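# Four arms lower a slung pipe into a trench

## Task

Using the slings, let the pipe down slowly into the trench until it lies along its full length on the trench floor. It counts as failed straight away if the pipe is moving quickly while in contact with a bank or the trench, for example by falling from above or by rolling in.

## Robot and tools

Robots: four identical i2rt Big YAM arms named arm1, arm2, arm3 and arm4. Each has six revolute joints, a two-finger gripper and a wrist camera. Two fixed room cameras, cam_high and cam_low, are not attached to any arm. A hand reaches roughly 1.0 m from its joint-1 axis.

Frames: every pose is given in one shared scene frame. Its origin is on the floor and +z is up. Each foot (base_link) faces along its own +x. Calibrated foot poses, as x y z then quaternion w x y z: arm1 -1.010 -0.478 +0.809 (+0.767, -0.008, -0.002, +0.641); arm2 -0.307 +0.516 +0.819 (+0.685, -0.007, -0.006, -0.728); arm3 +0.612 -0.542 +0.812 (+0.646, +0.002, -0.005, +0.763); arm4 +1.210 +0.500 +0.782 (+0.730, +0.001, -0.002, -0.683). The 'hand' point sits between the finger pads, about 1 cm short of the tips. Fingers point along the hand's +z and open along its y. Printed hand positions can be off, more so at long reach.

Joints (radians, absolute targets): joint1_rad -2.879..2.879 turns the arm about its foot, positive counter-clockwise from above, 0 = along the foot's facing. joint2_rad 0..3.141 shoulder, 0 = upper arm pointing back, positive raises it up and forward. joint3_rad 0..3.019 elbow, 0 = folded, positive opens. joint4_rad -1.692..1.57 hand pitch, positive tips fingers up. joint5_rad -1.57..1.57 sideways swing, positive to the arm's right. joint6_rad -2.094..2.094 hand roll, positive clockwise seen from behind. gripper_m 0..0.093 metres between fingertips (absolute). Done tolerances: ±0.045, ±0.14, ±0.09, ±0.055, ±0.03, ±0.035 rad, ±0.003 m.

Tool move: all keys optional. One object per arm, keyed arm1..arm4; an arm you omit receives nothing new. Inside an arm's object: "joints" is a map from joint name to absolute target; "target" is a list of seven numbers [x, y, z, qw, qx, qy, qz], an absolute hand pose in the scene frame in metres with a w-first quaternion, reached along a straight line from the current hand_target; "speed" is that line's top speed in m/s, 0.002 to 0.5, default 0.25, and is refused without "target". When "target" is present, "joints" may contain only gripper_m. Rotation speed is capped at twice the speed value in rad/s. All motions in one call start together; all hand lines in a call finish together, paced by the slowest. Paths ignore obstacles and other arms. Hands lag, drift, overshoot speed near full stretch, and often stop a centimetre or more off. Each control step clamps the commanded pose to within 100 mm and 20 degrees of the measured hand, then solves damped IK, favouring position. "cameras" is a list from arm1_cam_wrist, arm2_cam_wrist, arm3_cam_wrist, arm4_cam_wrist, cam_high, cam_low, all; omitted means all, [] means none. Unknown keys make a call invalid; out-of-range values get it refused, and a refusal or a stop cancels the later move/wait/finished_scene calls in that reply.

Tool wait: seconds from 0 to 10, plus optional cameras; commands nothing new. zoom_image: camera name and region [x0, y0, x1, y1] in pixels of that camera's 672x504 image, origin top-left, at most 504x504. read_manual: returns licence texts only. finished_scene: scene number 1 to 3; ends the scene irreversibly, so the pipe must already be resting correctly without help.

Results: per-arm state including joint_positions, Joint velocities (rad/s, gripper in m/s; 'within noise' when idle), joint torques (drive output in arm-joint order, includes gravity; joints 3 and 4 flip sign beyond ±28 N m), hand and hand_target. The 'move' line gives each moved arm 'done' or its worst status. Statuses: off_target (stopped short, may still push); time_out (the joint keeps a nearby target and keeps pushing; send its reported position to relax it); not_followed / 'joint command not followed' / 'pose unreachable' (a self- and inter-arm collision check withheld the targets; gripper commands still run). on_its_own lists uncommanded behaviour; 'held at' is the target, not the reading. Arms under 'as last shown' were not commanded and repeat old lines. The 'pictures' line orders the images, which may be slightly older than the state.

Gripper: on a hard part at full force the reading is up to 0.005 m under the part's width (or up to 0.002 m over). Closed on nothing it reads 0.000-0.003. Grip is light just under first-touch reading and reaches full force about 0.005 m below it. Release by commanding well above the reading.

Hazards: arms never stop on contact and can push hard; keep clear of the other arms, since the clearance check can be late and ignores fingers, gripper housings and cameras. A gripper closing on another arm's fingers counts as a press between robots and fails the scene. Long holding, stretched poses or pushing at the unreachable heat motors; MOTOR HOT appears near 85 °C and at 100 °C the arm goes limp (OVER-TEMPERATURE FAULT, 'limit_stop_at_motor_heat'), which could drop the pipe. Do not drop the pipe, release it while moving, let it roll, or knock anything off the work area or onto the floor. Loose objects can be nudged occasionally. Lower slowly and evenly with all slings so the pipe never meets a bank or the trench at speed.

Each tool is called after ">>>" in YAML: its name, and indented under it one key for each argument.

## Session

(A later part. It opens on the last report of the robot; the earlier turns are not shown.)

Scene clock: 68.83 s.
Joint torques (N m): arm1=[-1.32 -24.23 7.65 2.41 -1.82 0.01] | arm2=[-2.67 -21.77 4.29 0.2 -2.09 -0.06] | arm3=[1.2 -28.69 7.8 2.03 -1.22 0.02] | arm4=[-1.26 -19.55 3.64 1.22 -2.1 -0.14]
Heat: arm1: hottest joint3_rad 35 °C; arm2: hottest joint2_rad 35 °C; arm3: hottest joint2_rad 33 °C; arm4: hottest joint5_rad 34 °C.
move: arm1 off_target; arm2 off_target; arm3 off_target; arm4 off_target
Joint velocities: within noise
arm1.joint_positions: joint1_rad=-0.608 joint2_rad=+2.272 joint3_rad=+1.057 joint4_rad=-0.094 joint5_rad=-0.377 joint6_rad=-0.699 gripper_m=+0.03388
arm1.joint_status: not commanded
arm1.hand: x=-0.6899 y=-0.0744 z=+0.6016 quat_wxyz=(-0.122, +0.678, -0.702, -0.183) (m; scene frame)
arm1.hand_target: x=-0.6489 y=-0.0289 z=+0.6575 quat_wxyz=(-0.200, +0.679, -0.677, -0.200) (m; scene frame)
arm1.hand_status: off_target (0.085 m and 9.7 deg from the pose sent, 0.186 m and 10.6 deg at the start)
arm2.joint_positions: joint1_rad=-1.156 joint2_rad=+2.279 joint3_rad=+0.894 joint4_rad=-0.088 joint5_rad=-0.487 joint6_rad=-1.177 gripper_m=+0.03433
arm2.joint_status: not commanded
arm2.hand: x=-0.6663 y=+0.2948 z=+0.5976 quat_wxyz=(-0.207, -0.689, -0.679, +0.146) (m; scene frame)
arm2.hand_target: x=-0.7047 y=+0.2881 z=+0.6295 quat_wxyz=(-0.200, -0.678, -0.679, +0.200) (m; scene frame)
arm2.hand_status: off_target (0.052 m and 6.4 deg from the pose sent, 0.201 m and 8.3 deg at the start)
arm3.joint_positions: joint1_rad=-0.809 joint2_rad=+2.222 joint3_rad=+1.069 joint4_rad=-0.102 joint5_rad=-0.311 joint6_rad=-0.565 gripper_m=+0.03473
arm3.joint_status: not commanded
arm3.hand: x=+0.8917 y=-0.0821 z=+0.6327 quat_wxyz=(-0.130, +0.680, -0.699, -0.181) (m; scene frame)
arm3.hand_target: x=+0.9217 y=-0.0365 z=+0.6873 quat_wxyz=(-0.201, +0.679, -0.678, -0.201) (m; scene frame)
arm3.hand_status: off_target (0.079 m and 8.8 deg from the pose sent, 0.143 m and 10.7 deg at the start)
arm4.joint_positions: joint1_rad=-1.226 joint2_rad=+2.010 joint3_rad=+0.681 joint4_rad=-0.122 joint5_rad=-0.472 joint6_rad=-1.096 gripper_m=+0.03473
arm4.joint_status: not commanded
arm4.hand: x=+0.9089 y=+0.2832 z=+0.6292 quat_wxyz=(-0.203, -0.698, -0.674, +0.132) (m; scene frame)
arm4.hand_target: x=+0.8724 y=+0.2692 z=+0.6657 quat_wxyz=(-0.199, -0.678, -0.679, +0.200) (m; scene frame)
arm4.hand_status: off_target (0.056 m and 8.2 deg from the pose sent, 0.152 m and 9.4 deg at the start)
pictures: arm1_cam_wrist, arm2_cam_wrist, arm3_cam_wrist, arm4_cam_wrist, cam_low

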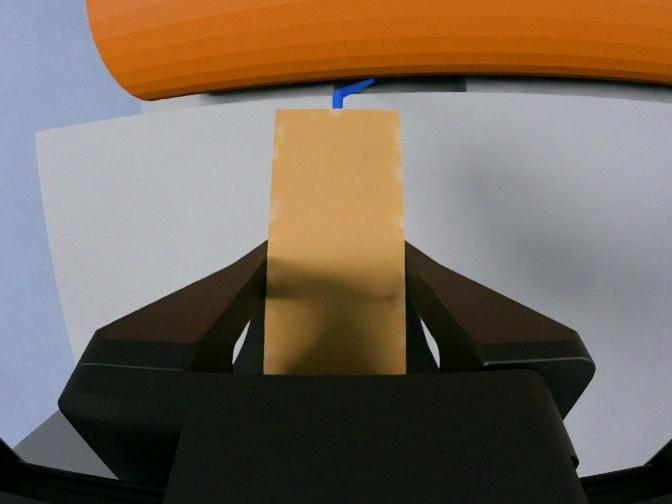

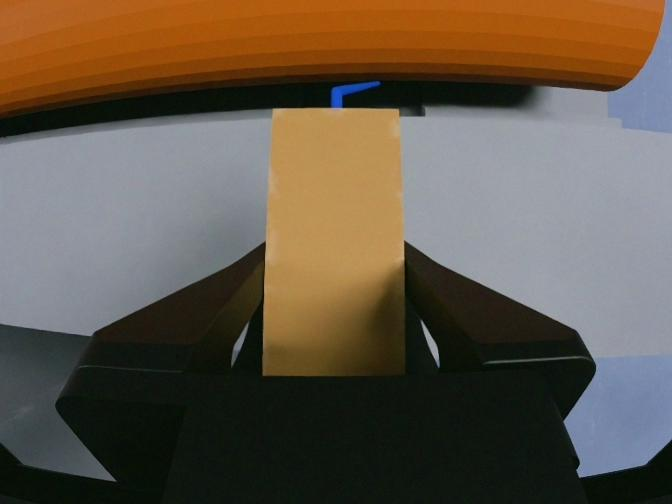

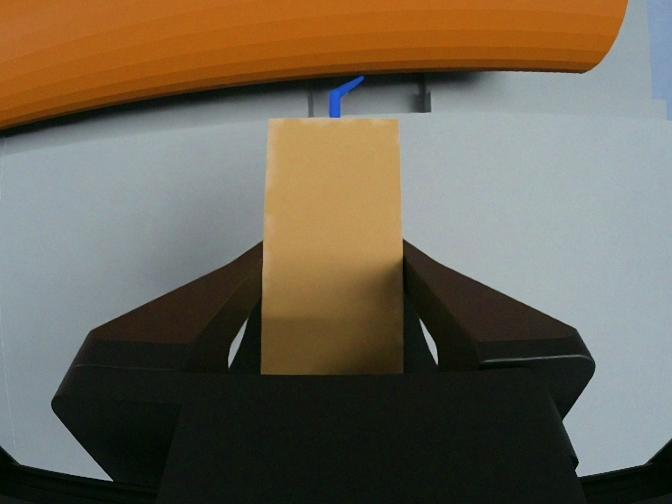

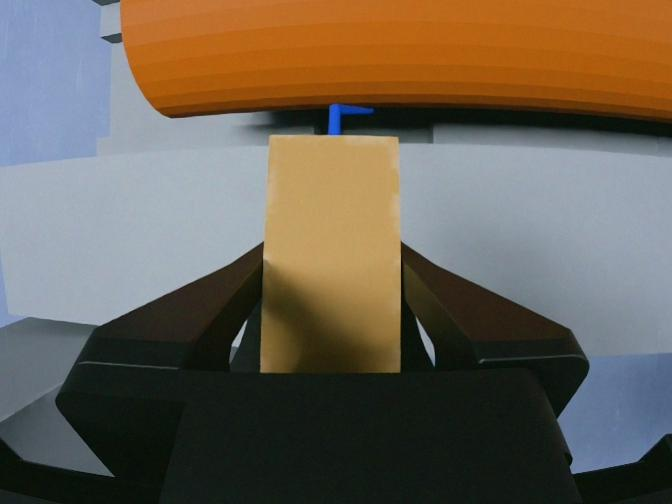

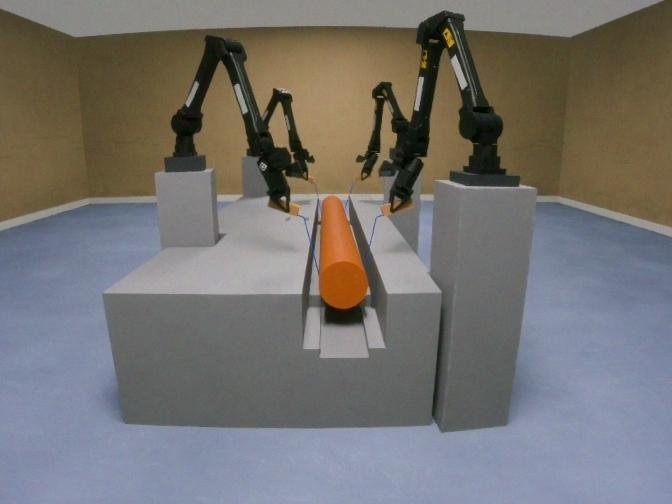

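>>> move:
  arm1: {"target":[-0.648,-0.026,0.545,-0.2008,0.678,-0.678,-0.2008],"speed":0.045}
  arm2: {"target":[-0.706,0.291,0.515,0.2008,0.678,0.678,-0.2008],"speed":0.045}
  arm3: {"target":[0.922,-0.036,0.545,-0.2008,0.678,-0.678,-0.2008],"speed":0.045}
  arm4: {"target":[0.873,0.267,0.525,0.2008,0.678,0.678,-0.2008],"speed":0.045}
  cameras: ["cam_low"]

>>> zoom_image:
  camera: "cam_low"
  region: [220, 130, 470, 370]

Scene clock: 77.50 s.
Joint torques (N m): arm1=[0.03 -17.85 5.63 1.96 -0.43 0.05] | arm2=[-1.67 -17.32 2.84 0.54 -0.73 0.05] | arm3=[1.26 -23.12 4.96 1.5 -0.56 0.03] | arm4=[-0.5 -14.39 1.35 1.31 -0.45 0]
Heat: arm1: hottest joint2_rad 35 °C; arm2: hottest joint2_rad 36 °C; arm3: hottest joint2_rad 34 °C; arm4: hottest joint5_rad 35 °C.
move: arm1 off_target; arm2 off_target; arm3 off_target; arm4 off_target
Joint velocities: within noise
arm1.joint_positions: joint1_rad=-0.607 joint2_rad=+2.449 joint3_rad=+1.189 joint4_rad=+0.101 joint5_rad=-0.407 joint6_rad=-0.699 gripper_m=+0.03388
arm1.joint_status: not commanded
arm1.hand: x=-0.6545 y=-0.0322 z=+0.5533 quat_wxyz=(-0.193, +0.681, -0.678, -0.199) (m; scene frame)
arm1.hand_target: x=-0.6483 y=-0.0264 z=+0.5454 quat_wxyz=(-0.201, +0.678, -0.678, -0.201) (m; scene frame)
arm1.hand_status: off_target (0.012 m and 1.0 deg from the pose sent, 0.085 m and 9.7 deg at the start)
arm2.joint_positions: joint1_rad=-1.182 joint2_rad=+2.535 joint3_rad=+1.037 joint4_rad=+0.083 joint5_rad=-0.524 joint6_rad=-1.199 gripper_m=+0.03433
arm2.joint_status: not commanded
arm2.hand: x=-0.6910 y=+0.2901 z=+0.5134 quat_wxyz=(-0.208, -0.680, -0.679, +0.184) (m; scene frame)
arm2.hand_target: x=-0.7059 y=+0.2911 z=+0.5152 quat_wxyz=(-0.201, -0.678, -0.678, +0.201) (m; scene frame)
arm2.hand_status: off_target (0.015 m and 2.1 deg from the pose sent, 0.092 m and 6.4 deg at the start)
arm3.joint_positions: joint1_rad=-0.809 joint2_rad=+2.486 joint3_rad=+1.214 joint4_rad=+0.146 joint5_rad=-0.326 joint6_rad=-0.565 gripper_m=+0.03473
arm3.joint_status: not commanded
arm3.hand: x=+0.9161 y=-0.0451 z=+0.5464 quat_wxyz=(-0.190, +0.679, -0.681, -0.197) (m; scene frame)
arm3.hand_target: x=+0.9220 y=-0.0362 z=+0.5454 quat_wxyz=(-0.201, +0.678, -0.678, -0.201) (m; scene frame)
arm3.hand_status: off_target (0.011 m and 1.4 deg from the pose sent, 0.104 m and 8.8 deg at the start)
arm4.joint_positions: joint1_rad=-1.234 joint2_rad=+2.381 joint3_rad=+0.808 joint4_rad=+0.217 joint5_rad=-0.519 joint6_rad=-1.102 gripper_m=+0.03473
arm4.joint_status: not commanded
arm4.hand: x=+0.8856 y=+0.2682 z=+0.5232 quat_wxyz=(-0.207, -0.683, -0.676, +0.184) (m; scene frame)
arm4.hand_target: x=+0.8731 y=+0.2671 z=+0.5252 quat_wxyz=(-0.201, -0.678, -0.678, +0.201) (m; scene frame)
arm4.hand_status: off_target (0.013 m and 2.1 deg from the pose sent, 0.111 m and 8.2 deg at the start)
pictures: cam_low

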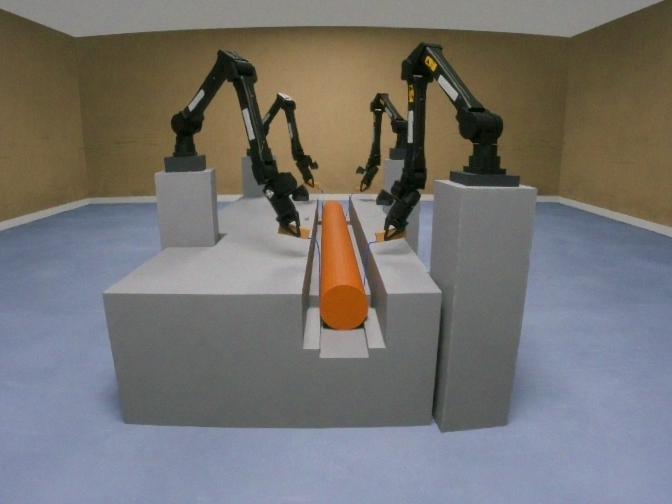

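Scaled by 2.016.

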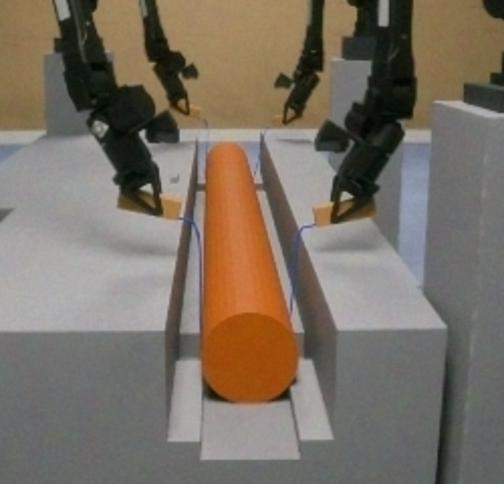

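>>> move:
  arm1: {"target":[-0.658,-0.12,0.452,-0.2008,0.678,-0.678,-0.2008],"speed":0.1}
  arm2: {"target":[-0.704,0.289,0.452,0.2008,0.678,0.678,-0.2008],"speed":0.1}
  arm3: {"target":[0.913,-0.12,0.452,-0.2008,0.678,-0.678,-0.2008],"speed":0.1}
  arm4: {"target":[0.883,0.280,0.453,0.2008,0.678,0.678,-0.2008],"speed":0.1}
  cameras: []

>>> move:
  arm1: {"joints":{"gripper_m":0.093}}
  arm2: {"joints":{"gripper_m":0.093}}
  arm3: {"joints":{"gripper_m":0.093}}
  arm4: {"joints":{"gripper_m":0.093}}
  cameras: ["arm3_cam_wrist","arm4_cam_wrist","cam_high","cam_low"]

>>> zoom_image:
  camera: "cam_low"
  region: [220, 130, 470, 370]

Scene clock: 85.67 s.
Joint torques (N m): arm1=[-1.55 -15.91 1.33 1.62 0.18 -0.06] | arm2=[-0.26 -14.33 4.33 0.92 0.51 0.19] | arm3=[-0.09 -19.66 1.43 1.26 -0.04 -0.03] | arm4=[-0.21 -11.4 1.26 1.1 0.64 0.07]
Heat: arm1: hottest joint2_rad 36 °C; arm2: hottest joint2_rad 36 °C; arm3: hottest joint2_rad 34 °C; arm4: hottest joint5_rad 34 °C.
move: arm1 off_target; arm2 off_target; arm3 off_target; arm4 off_target
Joint velocities: within noise
arm1.joint_positions: joint1_rad=-0.722 joint2_rad=+2.635 joint3_rad=+1.172 joint4_rad=+0.310 joint5_rad=-0.475 joint6_rad=-0.818 gripper_m=+0.03388
arm1.joint_status: not commanded
arm1.hand: x=-0.6476 y=-0.0976 z=+0.4780 quat_wxyz=(-0.219, +0.682, -0.666, -0.207) (m; scene frame)
arm1.hand_target: x=-0.6593 y=-0.1201 z=+0.4536 quat_wxyz=(-0.200, +0.678, -0.678, -0.201) (m; scene frame)
arm1.hand_status: off_target (0.036 m and 2.7 deg from the pose sent, 0.134 m and 1.0 deg at the start)
arm2.joint_positions: joint1_rad=-1.196 joint2_rad=+2.667 joint3_rad=+1.121 joint4_rad=+0.140 joint5_rad=-0.553 joint6_rad=-1.206 gripper_m=+0.03433
arm2.joint_status: not commanded
arm2.hand: x=-0.6937 y=+0.2905 z=+0.4680 quat_wxyz=(-0.217, -0.678, -0.675, +0.195) (m; scene frame)
arm2.hand_target: x=-0.7032 y=+0.2894 z=+0.4530 quat_wxyz=(-0.201, -0.678, -0.678, +0.201) (m; scene frame)
arm2.hand_status: off_target (0.019 m and 2.0 deg from the pose sent, 0.063 m and 2.1 deg at the start)
arm3.joint_positions: joint1_rad=-0.891 joint2_rad=+2.664 joint3_rad=+1.184 joint4_rad=+0.380 joint5_rad=-0.382 joint6_rad=-0.653 gripper_m=+0.03473
arm3.joint_status: not commanded
arm3.hand: x=+0.9168 y=-0.1007 z=+0.4725 quat_wxyz=(-0.214, +0.682, -0.668, -0.208) (m; scene frame)
arm3.hand_target: x=+0.9123 y=-0.1202 z=+0.4531 quat_wxyz=(-0.201, +0.678, -0.678, -0.201) (m; scene frame)
arm3.hand_status: off_target (0.028 m and 2.1 deg from the pose sent, 0.120 m and 1.4 deg at the start)
arm4.joint_positions: joint1_rad=-1.262 joint2_rad=+2.560 joint3_rad=+0.882 joint4_rad=+0.343 joint5_rad=-0.554 joint6_rad=-1.133 gripper_m=+0.03473
arm4.joint_status: not commanded
arm4.hand: x=+0.8849 y=+0.2739 z=+0.4691 quat_wxyz=(-0.213, -0.675, -0.676, +0.205) (m; scene frame)
arm4.hand_target: x=+0.8834 y=+0.2800 z=+0.4538 quat_wxyz=(-0.201, -0.678, -0.678, +0.201) (m; scene frame)
arm4.hand_status: off_target (0.017 m and 1.5 deg from the pose sent, 0.071 m and 2.1 deg at the start)
pictures: none
No camera images: "cameras" was empty.

Scene clock: 86.37 s.
Joint torques (N m): arm1=[-0.38 -17.44 1.09 1.61 -0.27 -0.07] | arm2=[-0.38 -15.56 3.25 0.54 0.33 0.22] | arm3=[0.56 -20.95 1.26 1.18 -0.3 -0.03] | arm4=[-0.26 -12.57 0.88 1.07 0.53 0.22]
Heat: arm1: hottest joint2_rad 36 °C; arm2: hottest joint2_rad 36 °C; arm3: hottest joint2_rad 34 °C; arm4: hottest joint5_rad 34 °C.
move: arm1 done; arm2 done; arm3 done; arm4 done
Joint velocities: within noise
arm1.joint_positions: joint1_rad=-0.733 joint2_rad=+2.649 joint3_rad=+1.172 joint4_rad=+0.310 joint5_rad=-0.465 joint6_rad=-0.818 gripper_m=+0.09293
arm1.joint_status: all done
arm1.hand: x=-0.6477 y=-0.1065 z=+0.4702 quat_wxyz=(-0.213, +0.679, -0.673, -0.202) (m; scene frame)
arm1.hand_target: x=-0.6592 y=-0.1201 z=+0.4538 quat_wxyz=(-0.201, +0.678, -0.678, -0.201) (m; scene frame)
arm1.hand_status: not commanded
arm2.joint_positions: joint1_rad=-1.196 joint2_rad=+2.678 joint3_rad=+1.133 joint4_rad=+0.149 joint5_rad=-0.550 joint6_rad=-1.211 gripper_m=+0.09293
arm2.joint_status: all done
arm2.hand: x=-0.6973 y=+0.2896 z=+0.4637 quat_wxyz=(-0.213, -0.675, -0.678, +0.199) (m; scene frame)
arm2.hand_target: x=-0.7033 y=+0.2894 z=+0.4530 quat_wxyz=(-0.201, -0.678, -0.678, +0.201) (m; scene frame)
arm2.hand_status: not commanded
arm3.joint_positions: joint1_rad=-0.898 joint2_rad=+2.680 joint3_rad=+1.184 joint4_rad=+0.380 joint5_rad=-0.376 joint6_rad=-0.653 gripper_m=+0.09292
arm3.joint_status: all done
arm3.hand: x=+0.9155 y=-0.1090 z=+0.4640 quat_wxyz=(-0.208, +0.680, -0.673, -0.204) (m; scene frame)
arm3.hand_target: x=+0.9122 y=-0.1203 z=+0.4530 quat_wxyz=(-0.200, +0.678, -0.678, -0.201) (m; scene frame)
arm3.hand_status: not commanded
arm4.joint_positions: joint1_rad=-1.261 joint2_rad=+2.573 joint3_rad=+0.886 joint4_rad=+0.343 joint5_rad=-0.551 joint6_rad=-1.147 gripper_m=+0.09288
arm4.joint_status: all done
arm4.hand: x=+0.8879 y=+0.2753 z=+0.4641 quat_wxyz=(-0.212, -0.671, -0.681, +0.202) (m; scene frame)
arm4.hand_target: x=+0.8835 y=+0.2802 z=+0.4537 quat_wxyz=(-0.201, -0.678, -0.678, +0.201) (m; scene frame)
arm4.hand_status: not commanded
pictures: arm3_cam_wrist, arm4_cam_wrist, cam_high, cam_low

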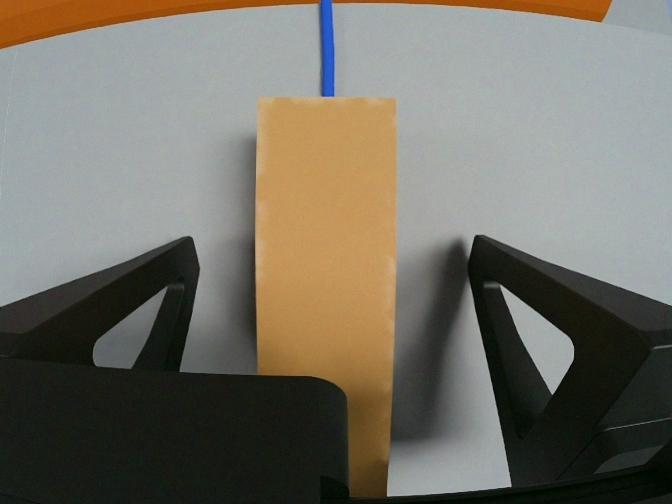

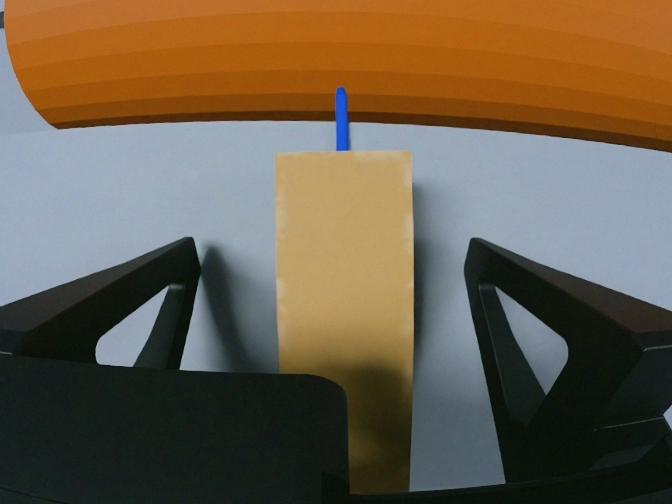

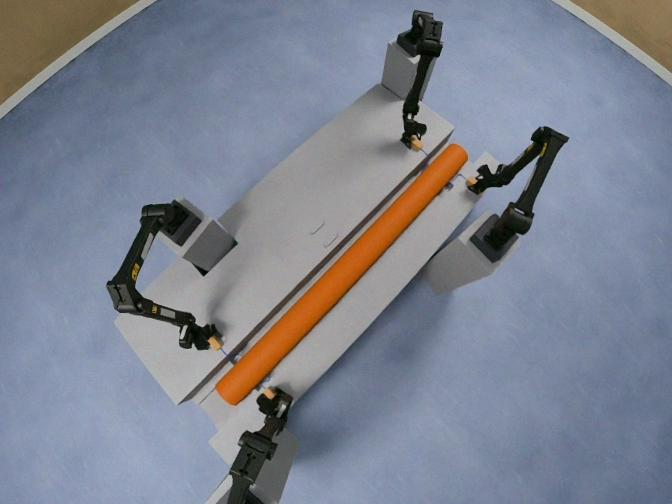

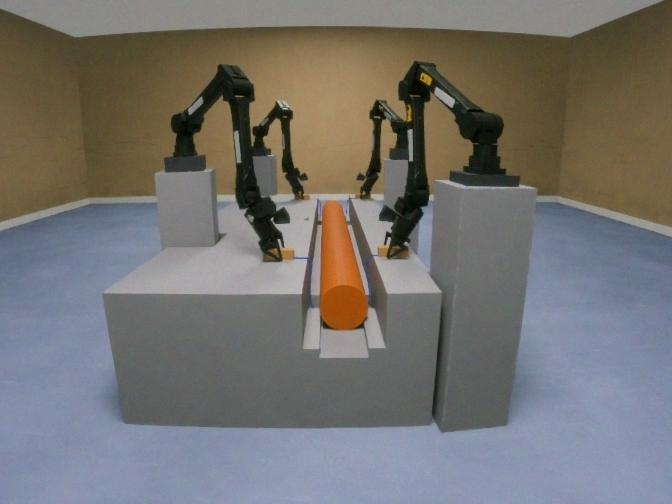

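Scaled by 2.016.

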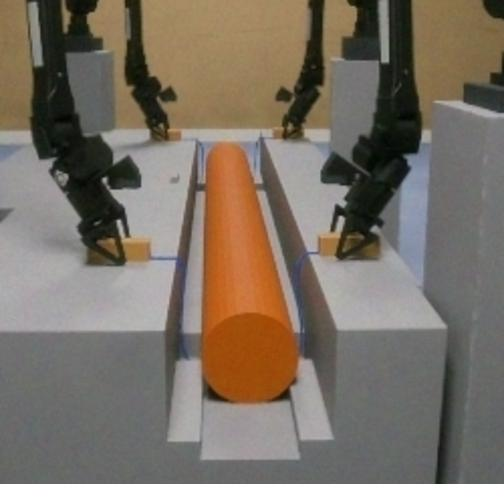

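>>> zoom_image:
  camera: "cam_high"
  region: [400, 100, 520, 200]

Scaled by 4.200.

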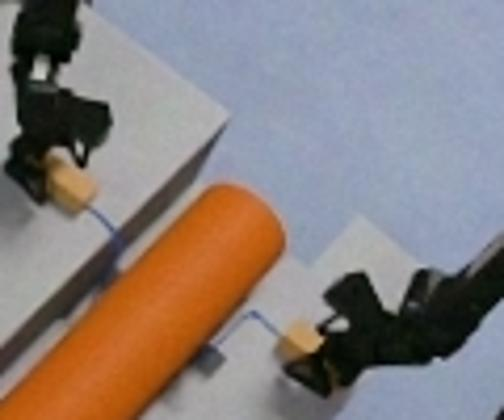

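>>> finished_scene:
  scene: 2

The scene is finished: the task was done.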